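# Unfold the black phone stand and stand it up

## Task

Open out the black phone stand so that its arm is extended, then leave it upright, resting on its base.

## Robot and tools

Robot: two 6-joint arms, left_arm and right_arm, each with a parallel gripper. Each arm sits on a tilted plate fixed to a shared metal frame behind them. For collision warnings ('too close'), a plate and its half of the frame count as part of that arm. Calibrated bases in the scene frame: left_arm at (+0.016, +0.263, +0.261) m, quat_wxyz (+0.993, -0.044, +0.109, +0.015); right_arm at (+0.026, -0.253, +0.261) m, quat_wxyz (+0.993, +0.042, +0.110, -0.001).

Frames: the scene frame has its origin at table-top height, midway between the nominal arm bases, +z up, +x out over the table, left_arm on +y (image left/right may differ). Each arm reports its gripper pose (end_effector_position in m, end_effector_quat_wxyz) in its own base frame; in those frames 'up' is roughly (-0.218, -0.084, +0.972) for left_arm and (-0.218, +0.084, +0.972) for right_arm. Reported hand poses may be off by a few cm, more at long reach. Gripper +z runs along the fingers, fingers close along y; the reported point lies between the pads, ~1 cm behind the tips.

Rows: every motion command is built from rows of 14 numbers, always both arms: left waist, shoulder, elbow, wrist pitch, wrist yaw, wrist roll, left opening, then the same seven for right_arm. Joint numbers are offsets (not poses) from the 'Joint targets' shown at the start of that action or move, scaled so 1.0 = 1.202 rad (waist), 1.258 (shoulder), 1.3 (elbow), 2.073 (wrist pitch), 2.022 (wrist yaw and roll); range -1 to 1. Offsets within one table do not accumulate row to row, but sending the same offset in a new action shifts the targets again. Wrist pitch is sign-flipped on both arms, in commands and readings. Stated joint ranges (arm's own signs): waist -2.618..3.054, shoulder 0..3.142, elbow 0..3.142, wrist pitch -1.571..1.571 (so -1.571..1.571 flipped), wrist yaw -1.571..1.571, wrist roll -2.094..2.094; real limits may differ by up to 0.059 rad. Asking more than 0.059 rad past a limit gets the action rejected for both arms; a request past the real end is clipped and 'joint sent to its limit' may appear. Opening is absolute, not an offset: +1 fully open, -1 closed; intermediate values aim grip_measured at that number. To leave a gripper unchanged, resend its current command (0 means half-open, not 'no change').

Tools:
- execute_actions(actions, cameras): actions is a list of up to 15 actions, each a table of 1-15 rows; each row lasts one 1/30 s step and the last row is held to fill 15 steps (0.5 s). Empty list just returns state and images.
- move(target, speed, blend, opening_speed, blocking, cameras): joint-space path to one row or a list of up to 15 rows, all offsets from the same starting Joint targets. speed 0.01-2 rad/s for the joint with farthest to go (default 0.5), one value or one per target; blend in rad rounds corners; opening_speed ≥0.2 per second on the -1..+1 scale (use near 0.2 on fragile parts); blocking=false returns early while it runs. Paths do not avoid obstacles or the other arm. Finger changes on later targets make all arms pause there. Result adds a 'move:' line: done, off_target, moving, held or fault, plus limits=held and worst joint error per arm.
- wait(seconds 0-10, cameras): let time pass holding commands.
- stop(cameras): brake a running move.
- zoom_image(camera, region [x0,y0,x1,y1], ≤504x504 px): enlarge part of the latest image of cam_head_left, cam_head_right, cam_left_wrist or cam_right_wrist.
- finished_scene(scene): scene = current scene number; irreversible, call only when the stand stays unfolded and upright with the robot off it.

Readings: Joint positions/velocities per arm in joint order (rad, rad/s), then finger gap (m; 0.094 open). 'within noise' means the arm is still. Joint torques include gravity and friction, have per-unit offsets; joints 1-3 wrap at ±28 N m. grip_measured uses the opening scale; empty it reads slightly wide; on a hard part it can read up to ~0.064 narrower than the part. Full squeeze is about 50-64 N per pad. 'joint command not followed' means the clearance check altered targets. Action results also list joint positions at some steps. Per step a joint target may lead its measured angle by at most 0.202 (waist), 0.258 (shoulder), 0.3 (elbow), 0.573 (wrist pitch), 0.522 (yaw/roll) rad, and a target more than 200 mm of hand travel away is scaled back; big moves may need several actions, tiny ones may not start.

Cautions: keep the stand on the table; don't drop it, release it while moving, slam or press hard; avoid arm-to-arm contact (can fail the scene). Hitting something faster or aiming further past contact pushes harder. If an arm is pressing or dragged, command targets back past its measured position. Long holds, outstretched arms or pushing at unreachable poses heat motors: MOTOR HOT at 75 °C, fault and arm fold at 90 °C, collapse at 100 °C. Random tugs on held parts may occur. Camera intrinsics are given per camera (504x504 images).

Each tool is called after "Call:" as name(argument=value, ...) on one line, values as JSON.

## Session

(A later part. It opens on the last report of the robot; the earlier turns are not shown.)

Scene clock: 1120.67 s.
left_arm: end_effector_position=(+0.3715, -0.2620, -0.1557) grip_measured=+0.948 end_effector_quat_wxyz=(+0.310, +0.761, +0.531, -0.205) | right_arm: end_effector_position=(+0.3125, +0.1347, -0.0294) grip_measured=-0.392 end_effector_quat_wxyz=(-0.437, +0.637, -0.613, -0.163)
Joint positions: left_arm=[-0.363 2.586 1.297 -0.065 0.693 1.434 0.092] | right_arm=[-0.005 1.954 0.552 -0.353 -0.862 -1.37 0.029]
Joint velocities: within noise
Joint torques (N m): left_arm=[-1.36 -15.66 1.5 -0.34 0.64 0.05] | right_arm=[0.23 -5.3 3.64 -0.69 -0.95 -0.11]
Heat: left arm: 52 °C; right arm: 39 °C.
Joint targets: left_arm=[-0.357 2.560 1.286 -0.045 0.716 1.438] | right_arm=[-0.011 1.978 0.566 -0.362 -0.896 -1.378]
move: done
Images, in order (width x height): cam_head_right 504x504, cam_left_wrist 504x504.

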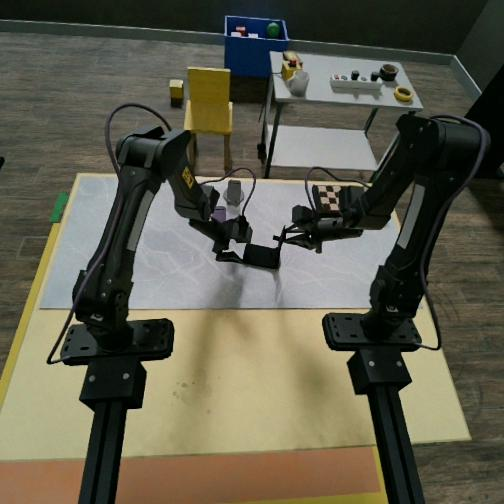

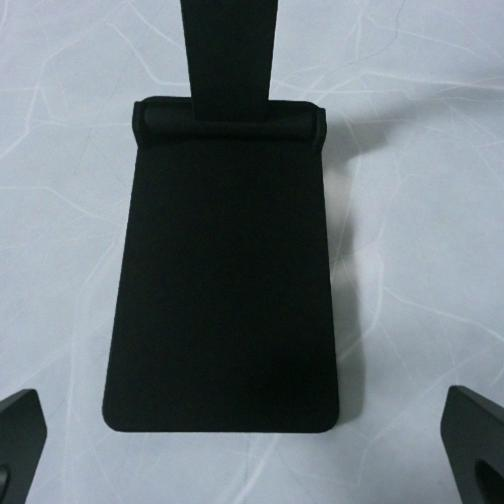

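Call:
move(target=[0,0,0,0,0,0,0.95,-0.01,0.024,0,-0.008,-0.005,-0.006,-0.8], speed=0.06, cameras=["cam_head_right","cam_left_wrist"])

Call:
zoom_image(camera="cam_head_right", region=[190, 220, 310, 300])

Scene clock: 1125.63 s.
left_arm: end_effector_position=(+0.3715, -0.2620, -0.1557) grip_measured=+0.948 end_effector_quat_wxyz=(+0.310, +0.761, +0.531, -0.205) | right_arm: end_effector_position=(+0.3118, +0.1338, -0.0324) grip_measured=-0.392 end_effector_quat_wxyz=(-0.443, +0.636, -0.609, -0.169)
Joint positions: left_arm=[-0.363 2.586 1.297 -0.065 0.693 1.434 0.092] | right_arm=[-0.017 1.981 0.552 -0.374 -0.886 -1.381 0.029]
Joint velocities: within noise
Joint torques (N m): left_arm=[-1.57 -15.69 1.76 -0.31 0.59 0.04] | right_arm=[0.27 -5.15 3.36 -0.62 -0.8 -0.14]
Heat: left arm: 53 °C; right arm: 39 °C.
Joint targets: left_arm=[-0.357 2.560 1.286 -0.045 0.716 1.438] | right_arm=[-0.023 2.008 0.566 -0.378 -0.907 -1.390]
move: done
Images, in order (width x height): cam_head_right 504x504, cam_left_wrist 504x504.

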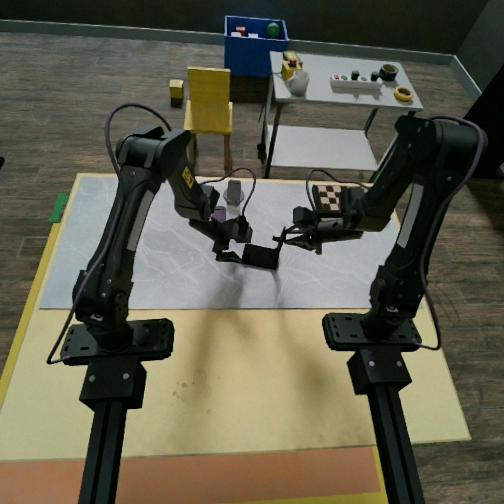

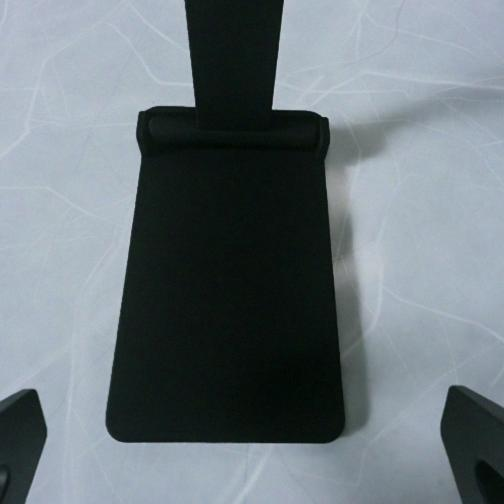

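Scaled by 4.200 from the camera's 504x504 image, which has a finer 720x720 frame.

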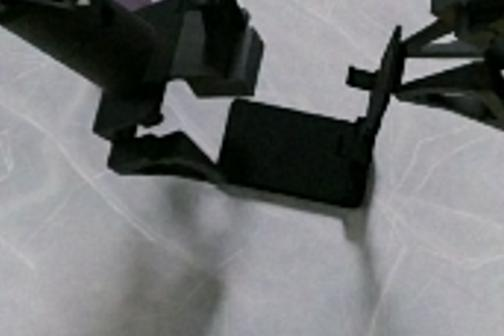

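Call:
zoom_image(camera="cam_left_wrist", region=[90, 80, 380, 460])

Call:
execute_actions(actions=[], cameras=["cam_right_wrist"])

Scaled by 1.326 from the camera's 504x504 image, which has a finer 720x720 frame.

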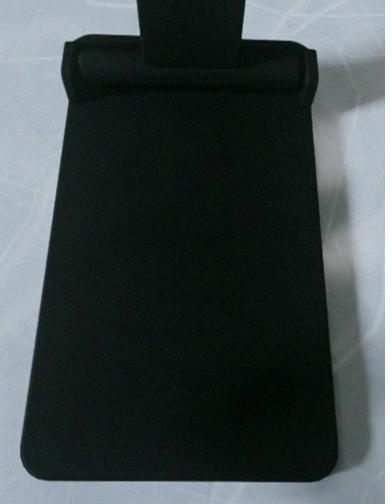

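Scene clock: 1130.90 s.
left_arm: end_effector_position=(+0.3715, -0.2620, -0.1557) grip_measured=+0.948 end_effector_quat_wxyz=(+0.310, +0.761, +0.531, -0.205) | right_arm: end_effector_position=(+0.3119, +0.1338, -0.0324) grip_measured=-0.392 end_effector_quat_wxyz=(-0.443, +0.636, -0.609, -0.169)
Joint positions: left_arm=[-0.363 2.586 1.297 -0.065 0.693 1.434 0.092] | right_arm=[-0.017 1.981 0.552 -0.374 -0.886 -1.382 0.029]
Joint velocities: within noise
Joint torques (N m): left_arm=[-1.29 -15.72 1.68 -0.31 0.65 0.06] | right_arm=[0.23 -5.04 3.49 -0.66 -0.78 -0.11]
Heat: left arm: 53 °C; right arm: 39 °C.
Joint targets: left_arm=[-0.357 2.560 1.286 -0.045 0.716 1.438] | right_arm=[-0.023 2.008 0.566 -0.379 -0.906 -1.390]
Tool commands: left_gripper/opening=+0.95 right_gripper/opening=-0.8
Images, in order (width x height): cam_right_wrist 504x504.

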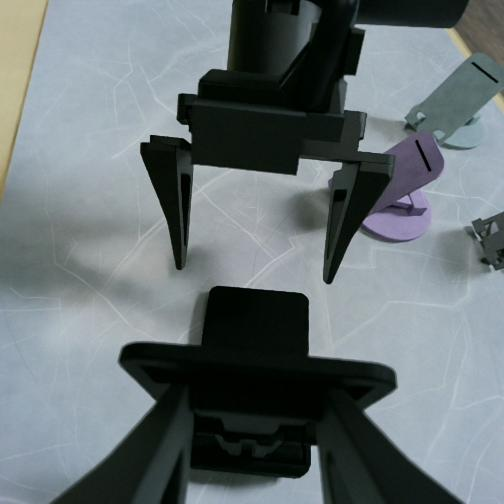

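Call:
move(target=[0,0,0,0,0,0,0.95,0,0.024,0,-0.012,0,0,-0.8], speed=0.06, cameras=["cam_left_wrist"])

Scene clock: 1135.40 s.
left_arm: end_effector_position=(+0.3714, -0.2620, -0.1558) grip_measured=+0.948 end_effector_quat_wxyz=(+0.310, +0.761, +0.531, -0.205) | right_arm: end_effector_position=(+0.3128, +0.1366, -0.0331) grip_measured=-0.392 end_effector_quat_wxyz=(-0.452, +0.635, -0.601, -0.176)
Joint positions: left_arm=[-0.363 2.586 1.297 -0.064 0.693 1.434 0.092] | right_arm=[-0.017 2.006 0.558 -0.401 -0.912 -1.382 0.029]
Joint velocities: within noise
Joint torques (N m): left_arm=[-1.4 -15.68 1.85 -0.32 0.65 0.05] | right_arm=[0.08 -4.79 2.77 -0.59 -0.46 -0.13]
Heat: left arm: 53 °C; right arm: 38 °C.
Joint targets: left_arm=[-0.357 2.560 1.286 -0.045 0.716 1.438] | right_arm=[-0.023 2.039 0.566 -0.403 -0.907 -1.389]
move: done
Images, in order (width x height): cam_left_wrist 504x504.

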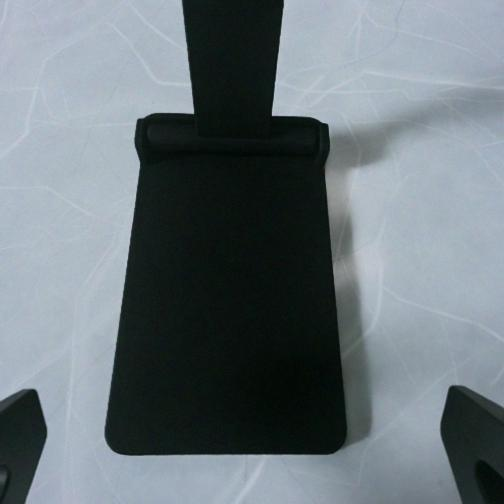

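Call:
move(target=[0,0,0,0,0,0,0.95,0,-0.008,0,0.004,0,0,-0.15], opening_speed=0.2)

Call:
zoom_image(camera="cam_head_right", region=[190, 220, 310, 300])

Scene clock: 1145.67 s.
left_arm: end_effector_position=(+0.3714, -0.2620, -0.1558) grip_measured=+0.948 end_effector_quat_wxyz=(+0.310, +0.761, +0.531, -0.205) | right_arm: end_effector_position=(+0.3137, +0.1352, -0.0347) grip_measured=-0.153 end_effector_quat_wxyz=(-0.449, +0.637, -0.604, -0.171)
Joint positions: left_arm=[-0.363 2.586 1.297 -0.064 0.693 1.434 0.092] | right_arm=[-0.017 2.006 0.558 -0.401 -0.899 -1.384 0.04]
Joint velocities: within noise
Joint torques (N m): left_arm=[-1.4 -15.79 1.69 -0.34 0.63 0.1] | right_arm=[0.16 -5.55 2.93 -0.54 -0.65 -0.09]
Heat: left arm: 54 °C; right arm: 39 °C.
Joint targets: left_arm=[-0.357 2.560 1.286 -0.045 0.715 1.438] | right_arm=[-0.023 2.028 0.566 -0.395 -0.906 -1.390]
move: done

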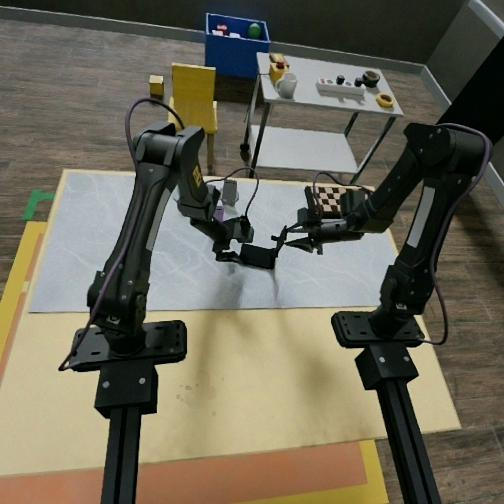

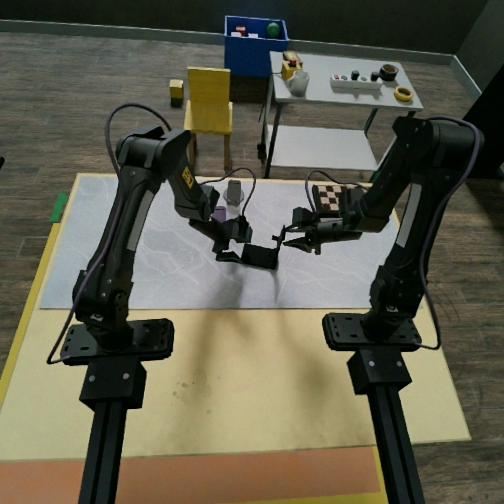

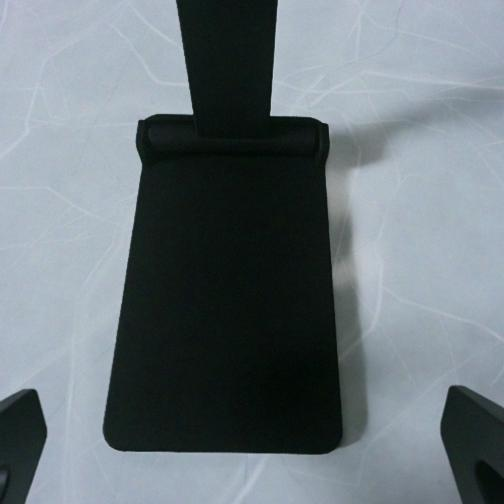

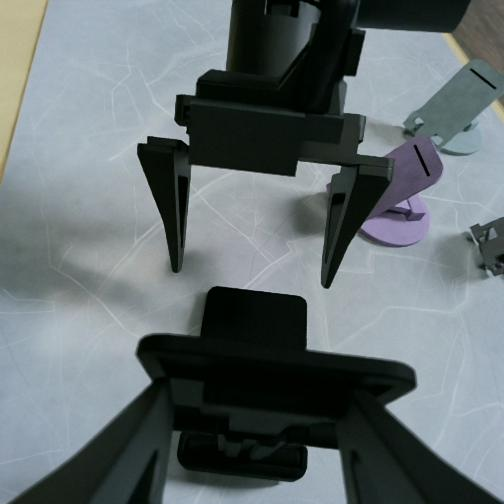

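Scaled by 4.200 from the camera's 504x504 image, which has a finer 720x720 frame.

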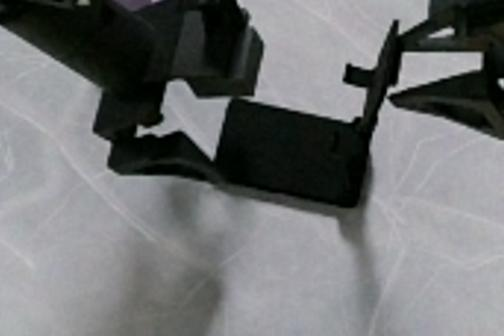

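Call:
move(target=[[0,0,0,0,0,0,0.95,0,0,0,0,0,0,0.2],[0,0,0,0,0,0,0.95,-0.1381,-0.1558,0.0146,0.1848,-0.0391,-0.1261,0.2]], opening_speed=0.4, speed=0.15)

Call:
zoom_image(camera="cam_head_right", region=[190, 220, 310, 300])

Call:
zoom_image(camera="cam_head_left", region=[190, 220, 310, 300])

Scene clock: 1163.83 s.
left_arm: end_effector_position=(+0.3714, -0.2620, -0.1558) grip_measured=+0.948 end_effector_quat_wxyz=(+0.310, +0.761, +0.531, -0.205) | right_arm: end_effector_position=(+0.2982, +0.0943, -0.0089) grip_measured=+0.197 end_effector_quat_wxyz=(-0.448, +0.639, -0.603, -0.165)
Joint positions: left_arm=[-0.363 2.586 1.297 -0.064 0.693 1.434 0.092] | right_arm=[-0.183 1.852 0.571 -0.038 -0.959 -1.638 0.056]
Joint velocities: within noise
Joint torques (N m): left_arm=[-1.48 -15.41 1.69 -0.31 0.65 0.08] | right_arm=[-0.14 -8.17 4.08 0 -0.89 -0.07]
Heat: left arm: 55 °C; right arm: 39 °C.
Joint targets: left_arm=[-0.357 2.560 1.286 -0.045 0.715 1.438] | right_arm=[-0.189 1.833 0.585 -0.012 -0.986 -1.645]
move: done

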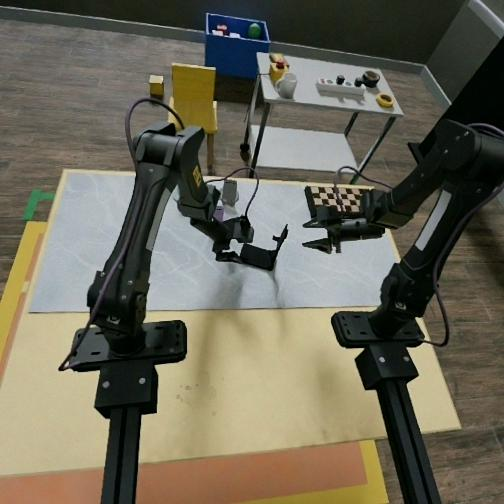

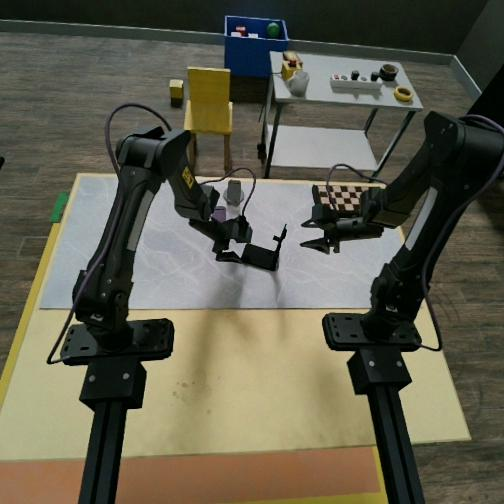

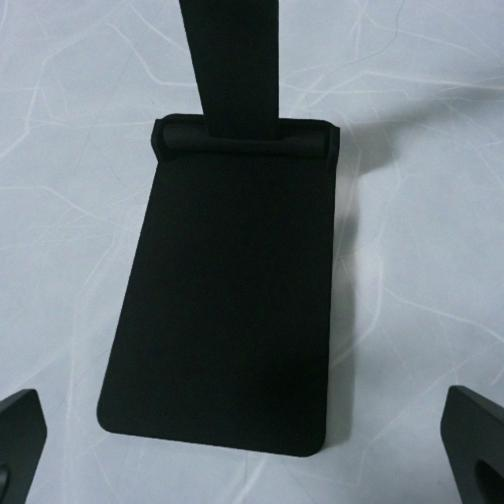

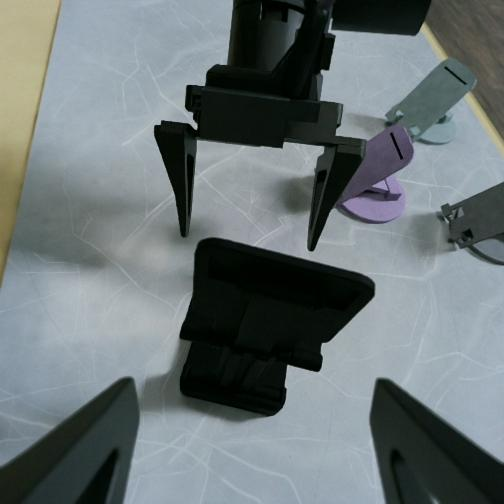

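Scaled by 4.200 from the camera's 504x504 image, which has a finer 720x720 frame.

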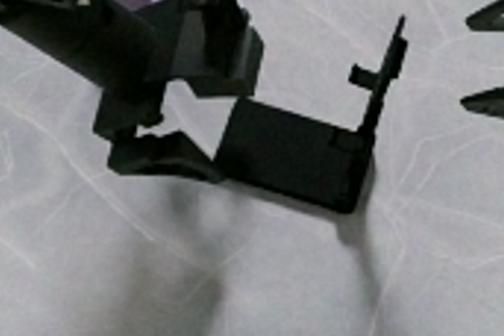

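Scaled by 4.200 from the camera's 504x504 image, which has a finer 720x720 frame.

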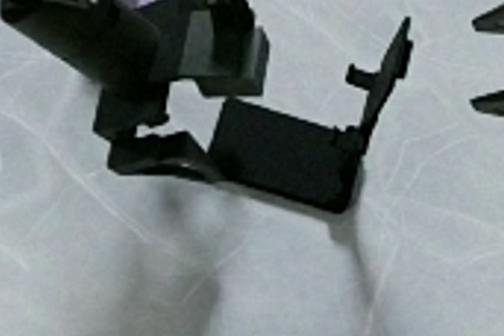

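Call:
move(target=[0,0,0,0,0,0,0.95,-0.0849,0.6614,0.2262,-0.2533,-0.2023,0.0846,0.1], speed=0.35)

Scene clock: 1190.10 s.
left_arm: end_effector_position=(+0.3714, -0.2620, -0.1558) grip_measured=+0.948 end_effector_quat_wxyz=(+0.310, +0.761, +0.531, -0.205) | right_arm: end_effector_position=(+0.3344, +0.0852, -0.1062) grip_measured=+0.103 end_effector_quat_wxyz=(+0.563, -0.517, +0.573, +0.297)
Joint positions: left_arm=[-0.363 2.586 1.297 -0.064 0.693 1.434 0.092] | right_arm=[-0.284 2.638 0.872 -0.529 -1.368 -1.481 0.052]
Joint velocities: within noise
Joint torques (N m): left_arm=[-1.59 -15.71 1.77 -0.27 0.64 0.05] | right_arm=[-0.2 -6.27 0.14 -0.32 -0.95 0.11]
Heat: left arm: 56 °C; right arm: 39 °C.
Joint targets: left_arm=[-0.357 2.560 1.286 -0.045 0.715 1.438] | right_arm=[-0.291 2.665 0.879 -0.537 -1.394 -1.474]
move: done

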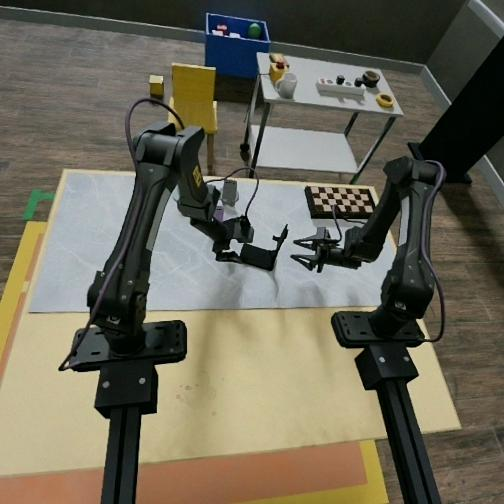

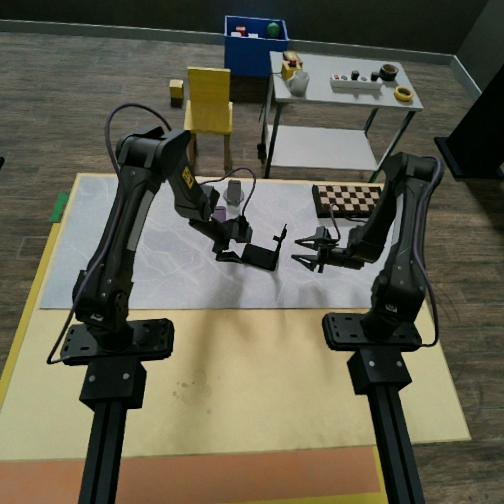

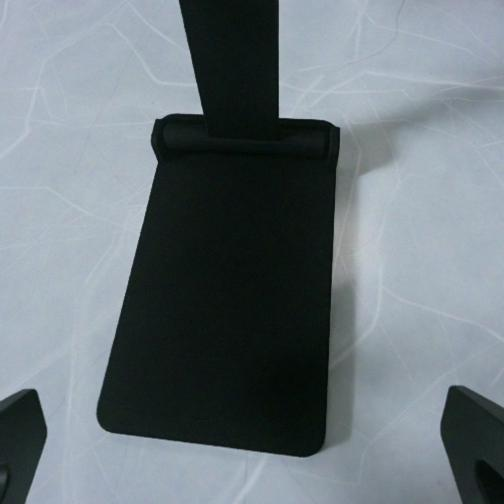

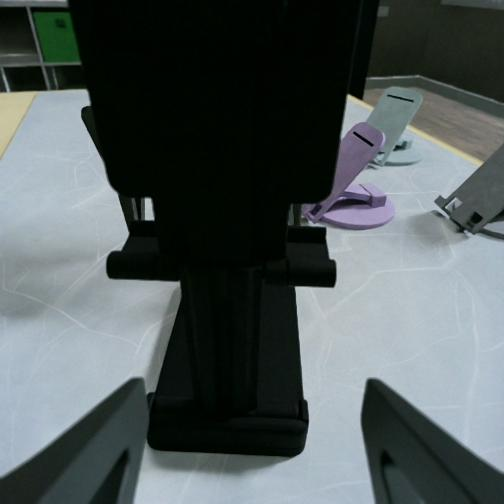

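Call:
move(target=[0,0,0,0,0,0,0.95,0.0965,0.0906,-0.0331,-0.2508,0.0475,0.1914,0.1], speed=0.25, cameras=["cam_left_wrist","cam_right_wrist"])

Scene clock: 1220.30 s.
left_arm: end_effector_position=(+0.3714, -0.2620, -0.1558) grip_measured=+0.948 end_effector_quat_wxyz=(+0.310, +0.761, +0.531, -0.205) | right_arm: end_effector_position=(+0.3456, +0.1116, -0.1206) grip_measured=+0.103 end_effector_quat_wxyz=(+0.562, -0.520, +0.577, +0.285)
Joint positions: left_arm=[-0.363 2.586 1.297 -0.064 0.693 1.434 0.092] | right_arm=[-0.183 2.748 0.847 -1.052 -1.294 -1.094 0.052]
Joint velocities: within noise
Joint torques (N m): left_arm=[-1.65 -15.56 1.85 -0.32 0.63 0.11] | right_arm=[1.13 -5.94 -1.68 -0.81 -0.65 0.07]
Heat: left arm: 57 °C; right arm: 38 °C.
Joint targets: left_arm=[-0.357 2.560 1.286 -0.045 0.715 1.438] | right_arm=[-0.175 2.778 0.836 -1.057 -1.299 -1.086]
move: done
Images, in order (width x height): cam_left_wrist 504x504, cam_right_wrist 504x504.

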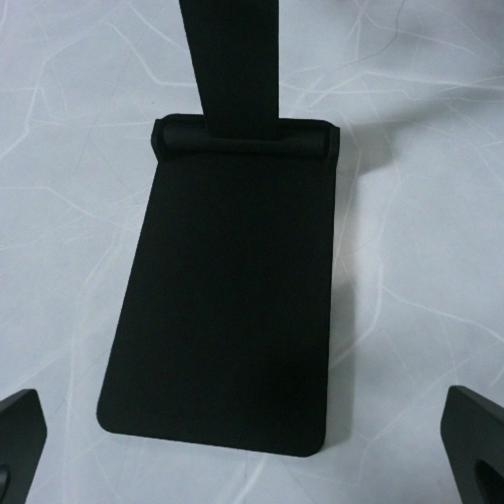

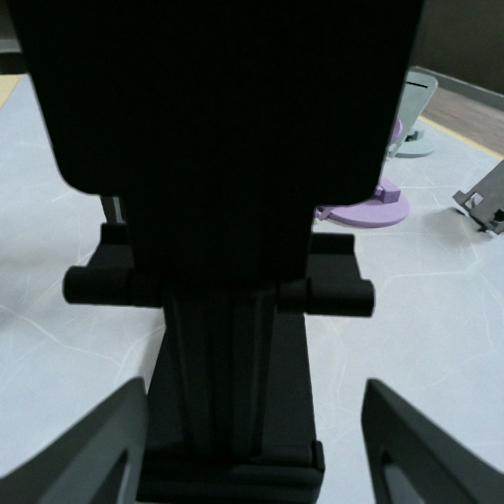

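Call:
move(target=[0,0,0,0,0,0,0.95,0.0782,0.0707,0.0338,-0.1331,0.0331,0.1118,0.1], speed=0.15, cameras=["cam_left_wrist","cam_right_wrist"])

Scene clock: 1233.73 s.
left_arm: end_effector_position=(+0.3714, -0.2620, -0.1558) grip_measured=+0.948 end_effector_quat_wxyz=(+0.310, +0.761, +0.531, -0.205) | right_arm: end_effector_position=(+0.3519, +0.1382, -0.1283) grip_measured=+0.103 end_effector_quat_wxyz=(+0.564, -0.518, +0.575, +0.287)
Joint positions: left_arm=[-0.363 2.586 1.297 -0.064 0.693 1.434 0.092] | right_arm=[-0.089 2.836 0.873 -1.329 -1.23 -0.868 0.052]
Joint velocities: within noise
Joint torques (N m): left_arm=[-1.48 -15.69 1.83 -0.33 0.69 0.1] | right_arm=[1.36 -6 -0.35 -1.05 -0.52 0.07]
Heat: left arm: 57 °C; right arm: 39 °C.
Joint targets: left_arm=[-0.357 2.560 1.286 -0.045 0.715 1.438] | right_arm=[-0.081 2.867 0.880 -1.333 -1.232 -0.861]
move: done
Images, in order (width x height): cam_left_wrist 504x504, cam_right_wrist 504x504.

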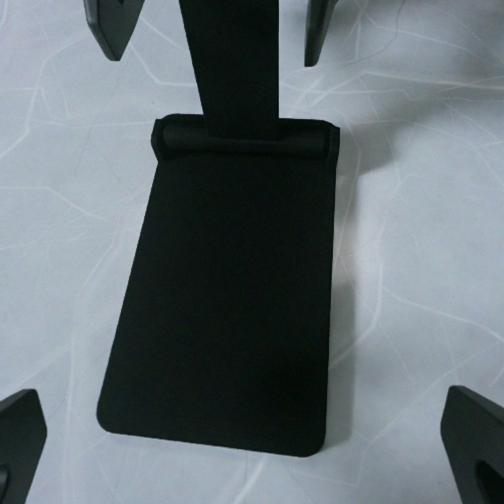

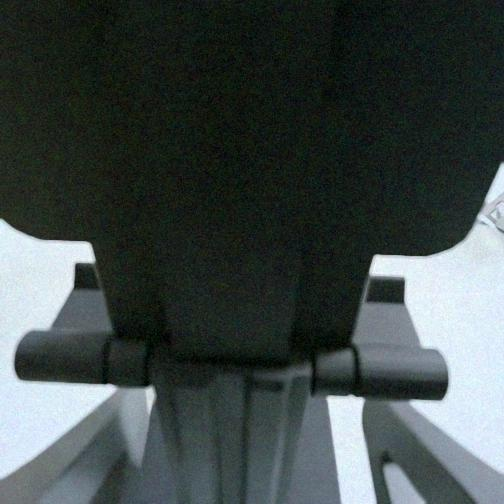

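Call:
move(target=[0,0,0,0,0,0,0.95,-0.0324,-0.0024,0,0.0347,-0.0252,-0.0292,0.1], speed=0.1, cameras=["cam_left_wrist","cam_right_wrist"])

Scene clock: 1246.67 s.
left_arm: end_effector_position=(+0.3714, -0.2620, -0.1558) grip_measured=+0.948 end_effector_quat_wxyz=(+0.310, +0.761, +0.531, -0.205) | right_arm: end_effector_position=(+0.3486, +0.1321, -0.1291) grip_measured=+0.103 end_effector_quat_wxyz=(+0.566, -0.519, +0.571, +0.290)
Joint positions: left_arm=[-0.363 2.586 1.297 -0.064 0.693 1.434 0.092] | right_arm=[-0.113 2.836 0.874 -1.291 -1.26 -0.912 0.052]
Joint velocities: within noise
Joint torques (N m): left_arm=[-1.63 -15.73 1.73 -0.31 0.67 0.06] | right_arm=[0.27 -6.24 -0.43 -0.67 -0.82 -0.14]
Heat: left arm: 58 °C; right arm: 39 °C.
Joint targets: left_arm=[-0.357 2.560 1.286 -0.045 0.715 1.438] | right_arm=[-0.120 2.864 0.880 -1.261 -1.283 -0.920]
move: done
Images, in order (width x height): cam_left_wrist 504x504, cam_right_wrist 504x504.

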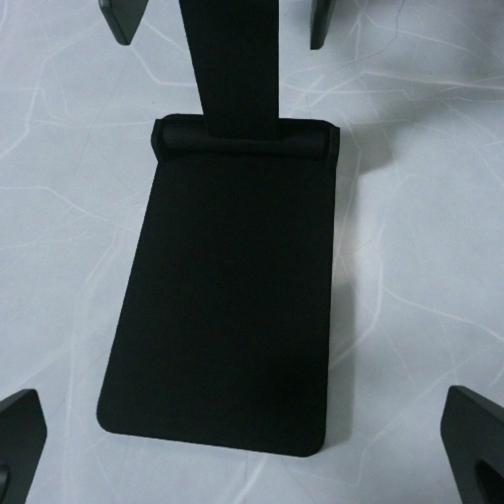

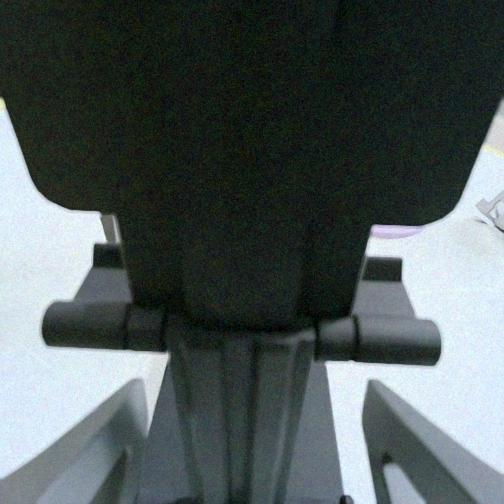

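Call:
move(target=[0,0,0,0,0,0,0.95,0,0,0,0,0,0,-0.75], opening_speed=0.25, cameras=["cam_left_wrist","cam_right_wrist"])

Scene clock: 1254.30 s.
left_arm: end_effector_position=(+0.3714, -0.2620, -0.1558) grip_measured=+0.948 end_effector_quat_wxyz=(+0.310, +0.761, +0.531, -0.205) | right_arm: end_effector_position=(+0.3480, +0.1323, -0.1292) grip_measured=-0.473 end_effector_quat_wxyz=(+0.566, -0.518, +0.571, +0.292)
Joint positions: left_arm=[-0.363 2.586 1.297 -0.064 0.693 1.434 0.092] | right_arm=[-0.113 2.836 0.874 -1.287 -1.262 -0.913 0.025]
Joint velocities: within noise
Joint torques (N m): left_arm=[-1.52 -15.69 1.87 -0.32 0.64 0.09] | right_arm=[0.21 -6.13 -0.36 -0.72 -0.75 -0.05]
Heat: left arm: 58 °C; right arm: 39 °C.
Joint targets: left_arm=[-0.357 2.560 1.286 -0.045 0.715 1.438] | right_arm=[-0.120 2.864 0.880 -1.261 -1.283 -0.919]
move: done
Images, in order (width x height): cam_left_wrist 504x504, cam_right_wrist 504x504.

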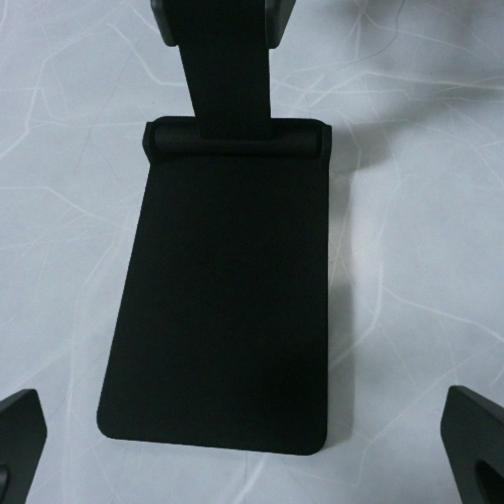

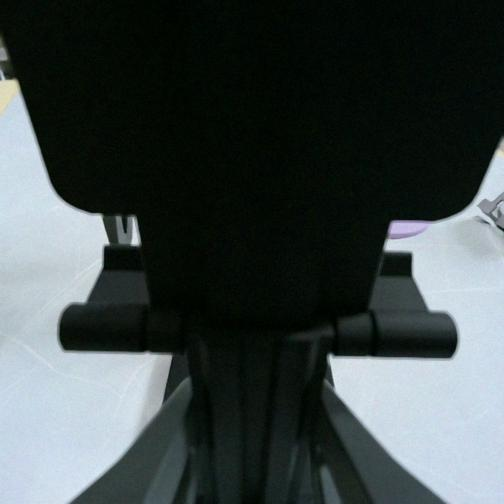

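Call:
move(target=[-0.0125,0.1391,0.2438,0.1471,0.225,0.0559,0.85,0,0,0,0,0,0,-0.75], speed=0.3)

Scene clock: 1279.27 s.
left_arm: end_effector_position=(+0.3651, -0.3115, -0.1030) grip_measured=+0.852 end_effector_quat_wxyz=(+0.376, +0.716, +0.435, -0.396) | right_arm: end_effector_position=(+0.3480, +0.1323, -0.1292) grip_measured=-0.473 end_effector_quat_wxyz=(+0.566, -0.518, +0.571, +0.292)
Joint positions: left_arm=[-0.363 2.703 1.59 0.239 1.146 1.546 0.087] | right_arm=[-0.113 2.836 0.874 -1.287 -1.262 -0.913 0.025]
Joint velocities: within noise
Joint torques (N m): left_arm=[-2.91 -11.74 4.18 -0.07 0.81 0.07] | right_arm=[0.16 -6.22 -0.44 -0.7 -0.81 -0.06]
Heat: left arm: 58 °C; right arm: 40 °C.
Joint targets: left_arm=[-0.372 2.735 1.603 0.260 1.170 1.551] | right_arm=[-0.120 2.864 0.880 -1.261 -1.283 -0.919]
move: done

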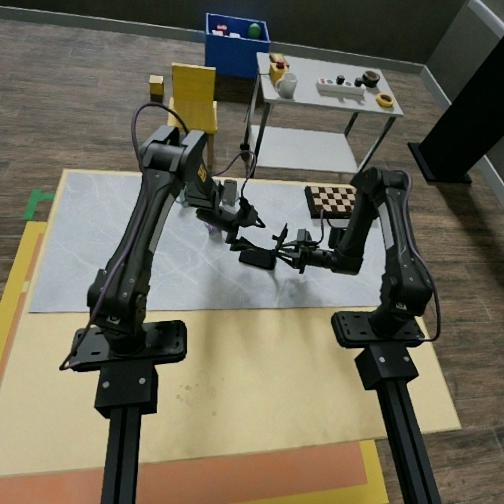

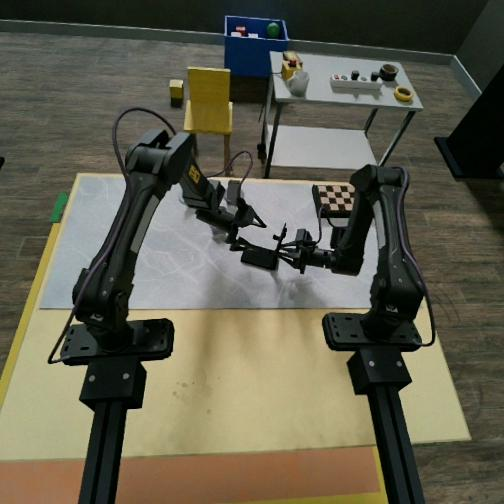

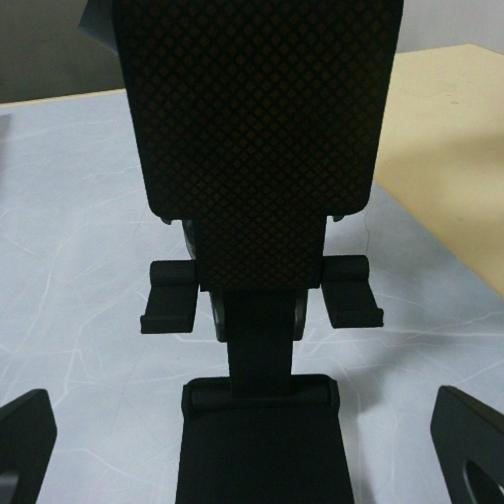

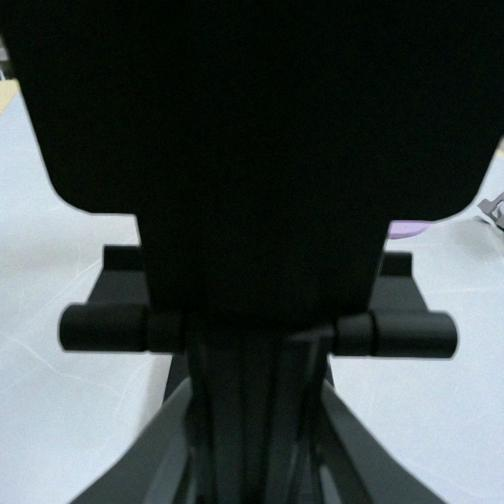

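Call:
move(target=[-0.0516,0.0374,-0.0338,-0.1114,-0.0302,-0.0767,0.85,0,0,0,0,0,0,-0.75], speed=0.15, cameras=["cam_left_wrist"])

Scene clock: 1299.03 s.
left_arm: end_effector_position=(+0.3597, -0.3339, -0.1262) grip_measured=+0.852 end_effector_quat_wxyz=(+0.376, +0.719, +0.441, -0.384) | right_arm: end_effector_position=(+0.3480, +0.1323, -0.1292) grip_measured=-0.473 end_effector_quat_wxyz=(+0.566, -0.518, +0.571, +0.292)
Joint positions: left_arm=[-0.42 2.751 1.569 0.034 1.103 1.403 0.087] | right_arm=[-0.113 2.836 0.874 -1.287 -1.262 -0.913 0.025]
Joint velocities: within noise
Joint torques (N m): left_arm=[-3.62 -11.86 2.29 -0.56 0.56 -0.09] | right_arm=[0.21 -6.12 -0.5 -0.69 -0.73 -0.09]
Heat: left arm: 55 °C; right arm: 40 °C.
Joint targets: left_arm=[-0.434 2.782 1.559 0.029 1.109 1.396] | right_arm=[-0.120 2.864 0.880 -1.261 -1.283 -0.919]
move: done
Images, in order (width x height): cam_left_wrist 504x504.

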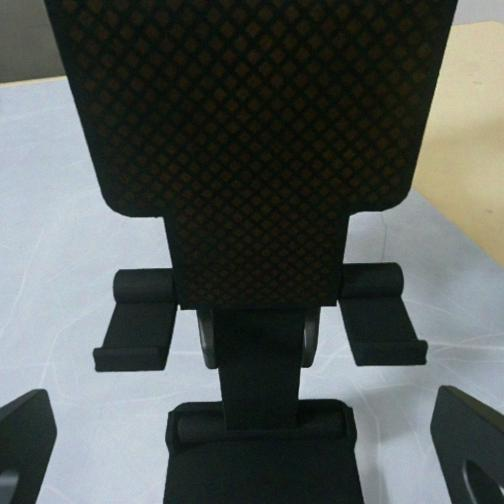

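Call:
move(target=[-0.0266,-0.0564,-0.035,-0.0482,-0.0153,-0.0386,0.85,0,0,0,0,0,0,-0.75], speed=0.12, cameras=["cam_left_wrist"])

Scene clock: 1315.77 s.
left_arm: end_effector_position=(+0.3521, -0.3440, -0.1300) grip_measured=+0.852 end_effector_quat_wxyz=(+0.373, +0.720, +0.448, -0.377) | right_arm: end_effector_position=(+0.3480, +0.1323, -0.1292) grip_measured=-0.473 end_effector_quat_wxyz=(+0.566, -0.518, +0.571, +0.292)
Joint positions: left_arm=[-0.452 2.742 1.523 -0.066 1.072 1.325 0.087] | right_arm=[-0.113 2.836 0.874 -1.287 -1.262 -0.913 0.025]
Joint velocities: within noise
Joint torques (N m): left_arm=[-3.56 -17.03 2.37 -0.64 0.62 -0.08] | right_arm=[0.27 -6.05 -0.44 -0.71 -0.74 -0.11]
Heat: left arm: 52 °C; right arm: 40 °C.
Joint targets: left_arm=[-0.466 2.711 1.513 -0.071 1.079 1.318] | right_arm=[-0.120 2.864 0.880 -1.261 -1.283 -0.919]
move: done
Images, in order (width x height): cam_left_wrist 504x504.

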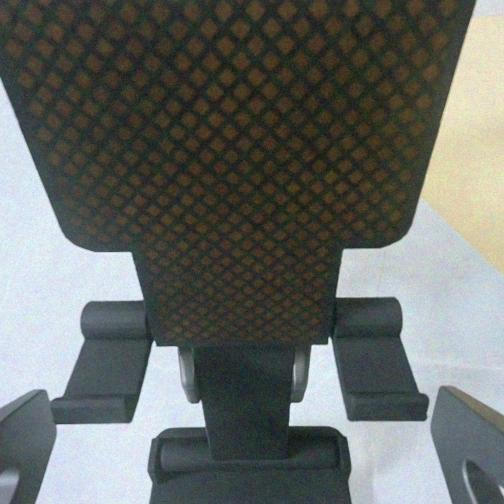

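Call:
move(target=[0,-0.014,0,0,0.0135,0,1.0,0,0,0,0,0,0,-0.75], speed=0.12, opening_speed=0.5, cameras=["cam_left_wrist"])

Scene clock: 1324.10 s.
left_arm: end_effector_position=(+0.3553, -0.3465, -0.1204) grip_measured=+0.998 end_effector_quat_wxyz=(+0.381, +0.720, +0.441, -0.377) | right_arm: end_effector_position=(+0.3480, +0.1323, -0.1292) grip_measured=-0.473 end_effector_quat_wxyz=(+0.566, -0.518, +0.571, +0.292)
Joint positions: left_arm=[-0.452 2.724 1.523 -0.068 1.082 1.324 0.094] | right_arm=[-0.113 2.836 0.874 -1.287 -1.262 -0.913 0.025]
Joint velocities: within noise
Joint torques (N m): left_arm=[-3.75 -17.17 2.36 -0.71 0.74 -0.03] | right_arm=[0.31 -6.04 -0.4 -0.68 -0.76 -0.11]
Heat: left arm: 56 °C; right arm: 40 °C.
Joint targets: left_arm=[-0.466 2.693 1.513 -0.071 1.106 1.318] | right_arm=[-0.120 2.864 0.880 -1.261 -1.283 -0.919]
move: done
Images, in order (width x height): cam_left_wrist 504x504.

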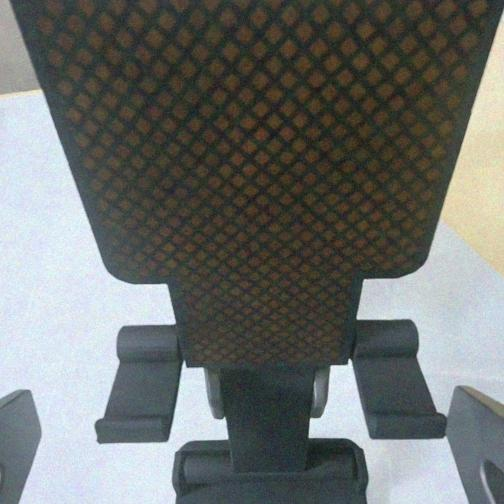

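Call:
move(target=[-0.0155,0.0354,-0.0069,-0.0248,-0.0287,-0.0166,1.0,0,0,0,0,0,0,-0.75], speed=0.1, cameras=["cam_left_wrist"])

Scene clock: 1336.90 s.
left_arm: end_effector_position=(+0.3570, -0.3529, -0.1242) grip_measured=+0.998 end_effector_quat_wxyz=(+0.382, +0.725, +0.445, -0.361) | right_arm: end_effector_position=(+0.3480, +0.1323, -0.1292) grip_measured=-0.473 end_effector_quat_wxyz=(+0.566, -0.518, +0.571, +0.292)
Joint positions: left_arm=[-0.47 2.724 1.515 -0.118 1.042 1.292 0.094] | right_arm=[-0.113 2.836 0.874 -1.287 -1.262 -0.913 0.025]
Joint velocities: within noise
Joint torques (N m): left_arm=[-3.75 -13.14 2.43 -0.76 0.57 -0.08] | right_arm=[0.23 -6.17 -0.47 -0.71 -0.74 -0.12]
Heat: left arm: 57 °C; right arm: 40 °C.
Joint targets: left_arm=[-0.485 2.738 1.505 -0.122 1.048 1.285] | right_arm=[-0.120 2.864 0.880 -1.261 -1.283 -0.919]
move: done
Images, in order (width x height): cam_left_wrist 504x504.

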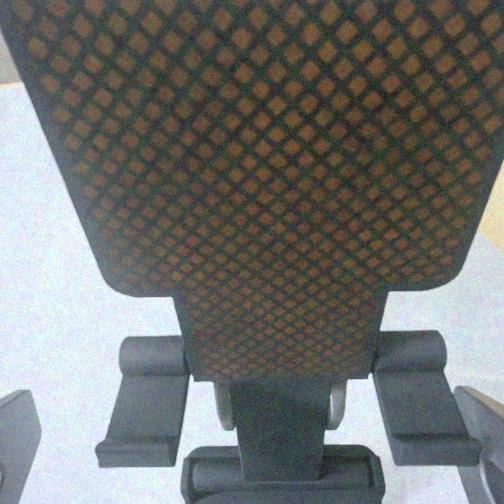

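Call:
move(target=[0.0208,0,-0.0158,0,0.0232,0.0114,1.0,0,0,0,0,0,0,-0.75], speed=0.1, cameras=["cam_left_wrist"])

Scene clock: 1352.40 s.
left_arm: end_effector_position=(+0.3477, -0.3511, -0.1245) grip_measured=+0.998 end_effector_quat_wxyz=(+0.381, +0.723, +0.439, -0.375) | right_arm: end_effector_position=(+0.3480, +0.1323, -0.1292) grip_measured=-0.473 end_effector_quat_wxyz=(+0.566, -0.518, +0.571, +0.292)
Joint positions: left_arm=[-0.47 2.724 1.494 -0.121 1.071 1.303 0.094] | right_arm=[-0.113 2.836 0.874 -1.287 -1.262 -0.913 0.025]
Joint velocities: within noise
Joint torques (N m): left_arm=[-1.55 -13.12 2.28 -0.71 0.73 0.11] | right_arm=[0.14 -6.04 -0.49 -0.69 -0.75 -0.12]
Heat: left arm: 55 °C; right arm: 40 °C.
Joint targets: left_arm=[-0.460 2.738 1.484 -0.122 1.095 1.308] | right_arm=[-0.120 2.864 0.880 -1.261 -1.283 -0.919]
move: done
Images, in order (width x height): cam_left_wrist 504x504.

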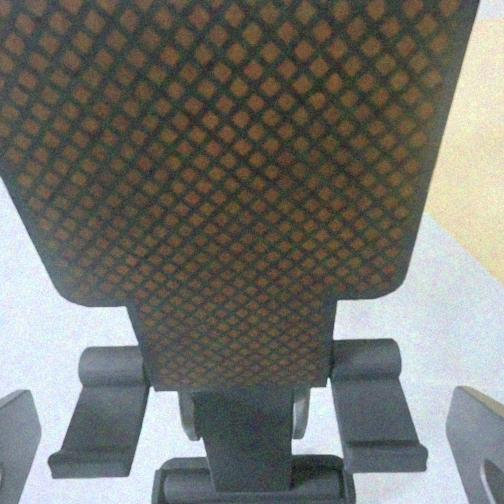

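Call:
move(target=[-0.0324,0.0246,0.0238,-0.026,-0.0223,-0.0287,1.0,0,0,0,0,0,0,-0.75], speed=0.08, cameras=["cam_left_wrist"])

Scene clock: 1366.50 s.
left_arm: end_effector_position=(+0.3508, -0.3583, -0.1293) grip_measured=+0.998 end_effector_quat_wxyz=(+0.383, +0.723, +0.445, -0.365) | right_arm: end_effector_position=(+0.3480, +0.1323, -0.1292) grip_measured=-0.473 end_effector_quat_wxyz=(+0.566, -0.518, +0.571, +0.292)
Joint positions: left_arm=[-0.486 2.738 1.502 -0.172 1.044 1.257 0.094] | right_arm=[-0.113 2.836 0.874 -1.287 -1.262 -0.913 0.025]
Joint velocities: within noise
Joint torques (N m): left_arm=[-3.66 -11.79 4.08 -0.82 0.56 -0.05] | right_arm=[0.14 -6.26 -0.44 -0.69 -0.78 -0.11]
Heat: left arm: 53 °C; right arm: 40 °C.
Joint targets: left_arm=[-0.499 2.769 1.515 -0.176 1.049 1.250] | right_arm=[-0.120 2.864 0.880 -1.261 -1.283 -0.919]
move: done
Images, in order (width x height): cam_left_wrist 504x504.

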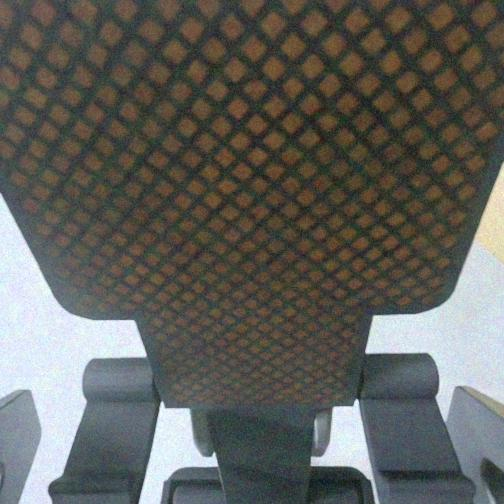

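Call:
move(target=[0,0.0103,0.01,0.0106,0.0183,0,1.0,0,0,0,0,0,0,-0.75], speed=0.08, cameras=["cam_left_wrist","cam_right_wrist"])

Scene clock: 1377.00 s.
left_arm: end_effector_position=(+0.3502, -0.3599, -0.1294) grip_measured=+0.998 end_effector_quat_wxyz=(+0.385, +0.720, +0.440, -0.373) | right_arm: end_effector_position=(+0.3480, +0.1323, -0.1292) grip_measured=-0.473 end_effector_quat_wxyz=(+0.566, -0.518, +0.571, +0.292)
Joint positions: left_arm=[-0.486 2.75 1.515 -0.173 1.063 1.256 0.094] | right_arm=[-0.113 2.836 0.874 -1.287 -1.262 -0.913 0.025]
Joint velocities: within noise
Joint torques (N m): left_arm=[-3.59 -11.69 4 -0.59 0.79 -0.04] | right_arm=[0.18 -6.15 -0.47 -0.68 -0.75 -0.11]
Heat: left arm: 52 °C; right arm: 40 °C.
Joint targets: left_arm=[-0.499 2.782 1.528 -0.154 1.086 1.250] | right_arm=[-0.120 2.864 0.880 -1.261 -1.283 -0.919]
move: done
Images, in order (width x height): cam_left_wrist 504x504, cam_right_wrist 504x504.

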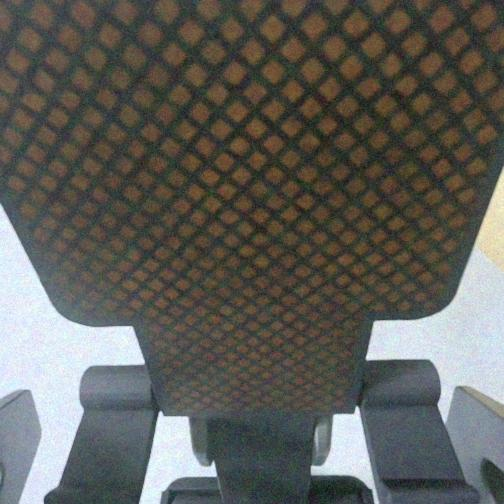

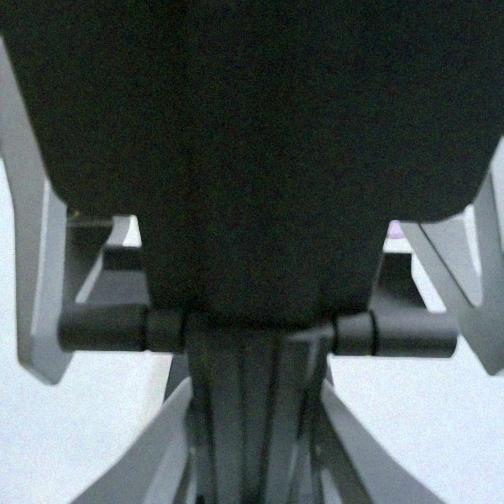

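Call:
move(target=[0,0,0,0,0,0,0.3,0,0,0,0,0,0,-0.75], opening_speed=0.3, cameras=["cam_left_wrist","cam_right_wrist"])

Scene clock: 1382.53 s.
left_arm: end_effector_position=(+0.3480, -0.3593, -0.1304) grip_measured=+0.431 end_effector_quat_wxyz=(+0.382, +0.719, +0.442, -0.378) | right_arm: end_effector_position=(+0.3480, +0.1321, -0.1292) grip_measured=-0.473 end_effector_quat_wxyz=(+0.566, -0.518, +0.571, +0.292)
Joint positions: left_arm=[-0.486 2.753 1.515 -0.164 1.068 1.256 0.067] | right_arm=[-0.114 2.836 0.874 -1.287 -1.262 -0.913 0.025]
Joint velocities: within noise
Joint torques (N m): left_arm=[-3.47 -11.84 3.89 -0.7 0.73 -0.06] | right_arm=[0.25 -6.23 -0.55 -0.68 -0.76 -0.11]
Heat: left arm: 51 °C; right arm: 40 °C.
Joint targets: left_arm=[-0.499 2.782 1.528 -0.154 1.087 1.250] | right_arm=[-0.120 2.864 0.880 -1.261 -1.283 -0.919]
move: done
Images, in order (width x height): cam_left_wrist 504x504, cam_right_wrist 504x504.

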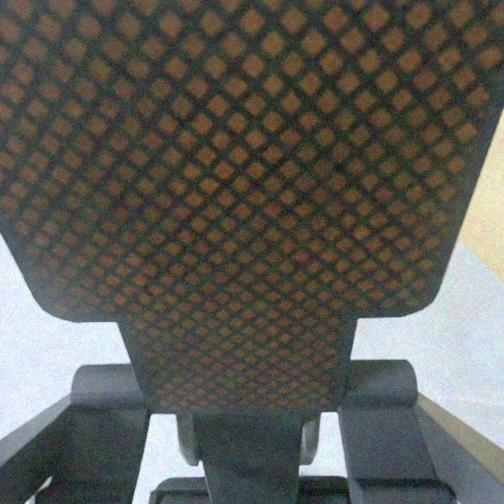

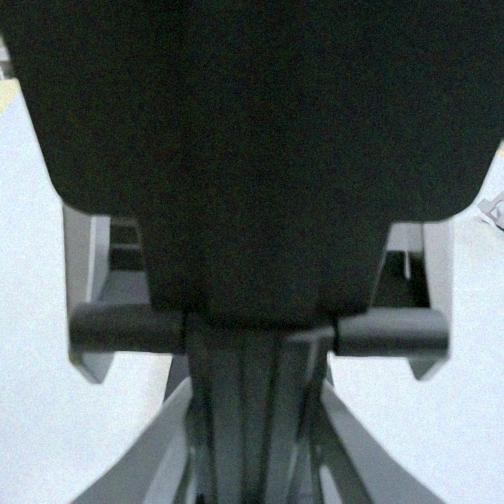

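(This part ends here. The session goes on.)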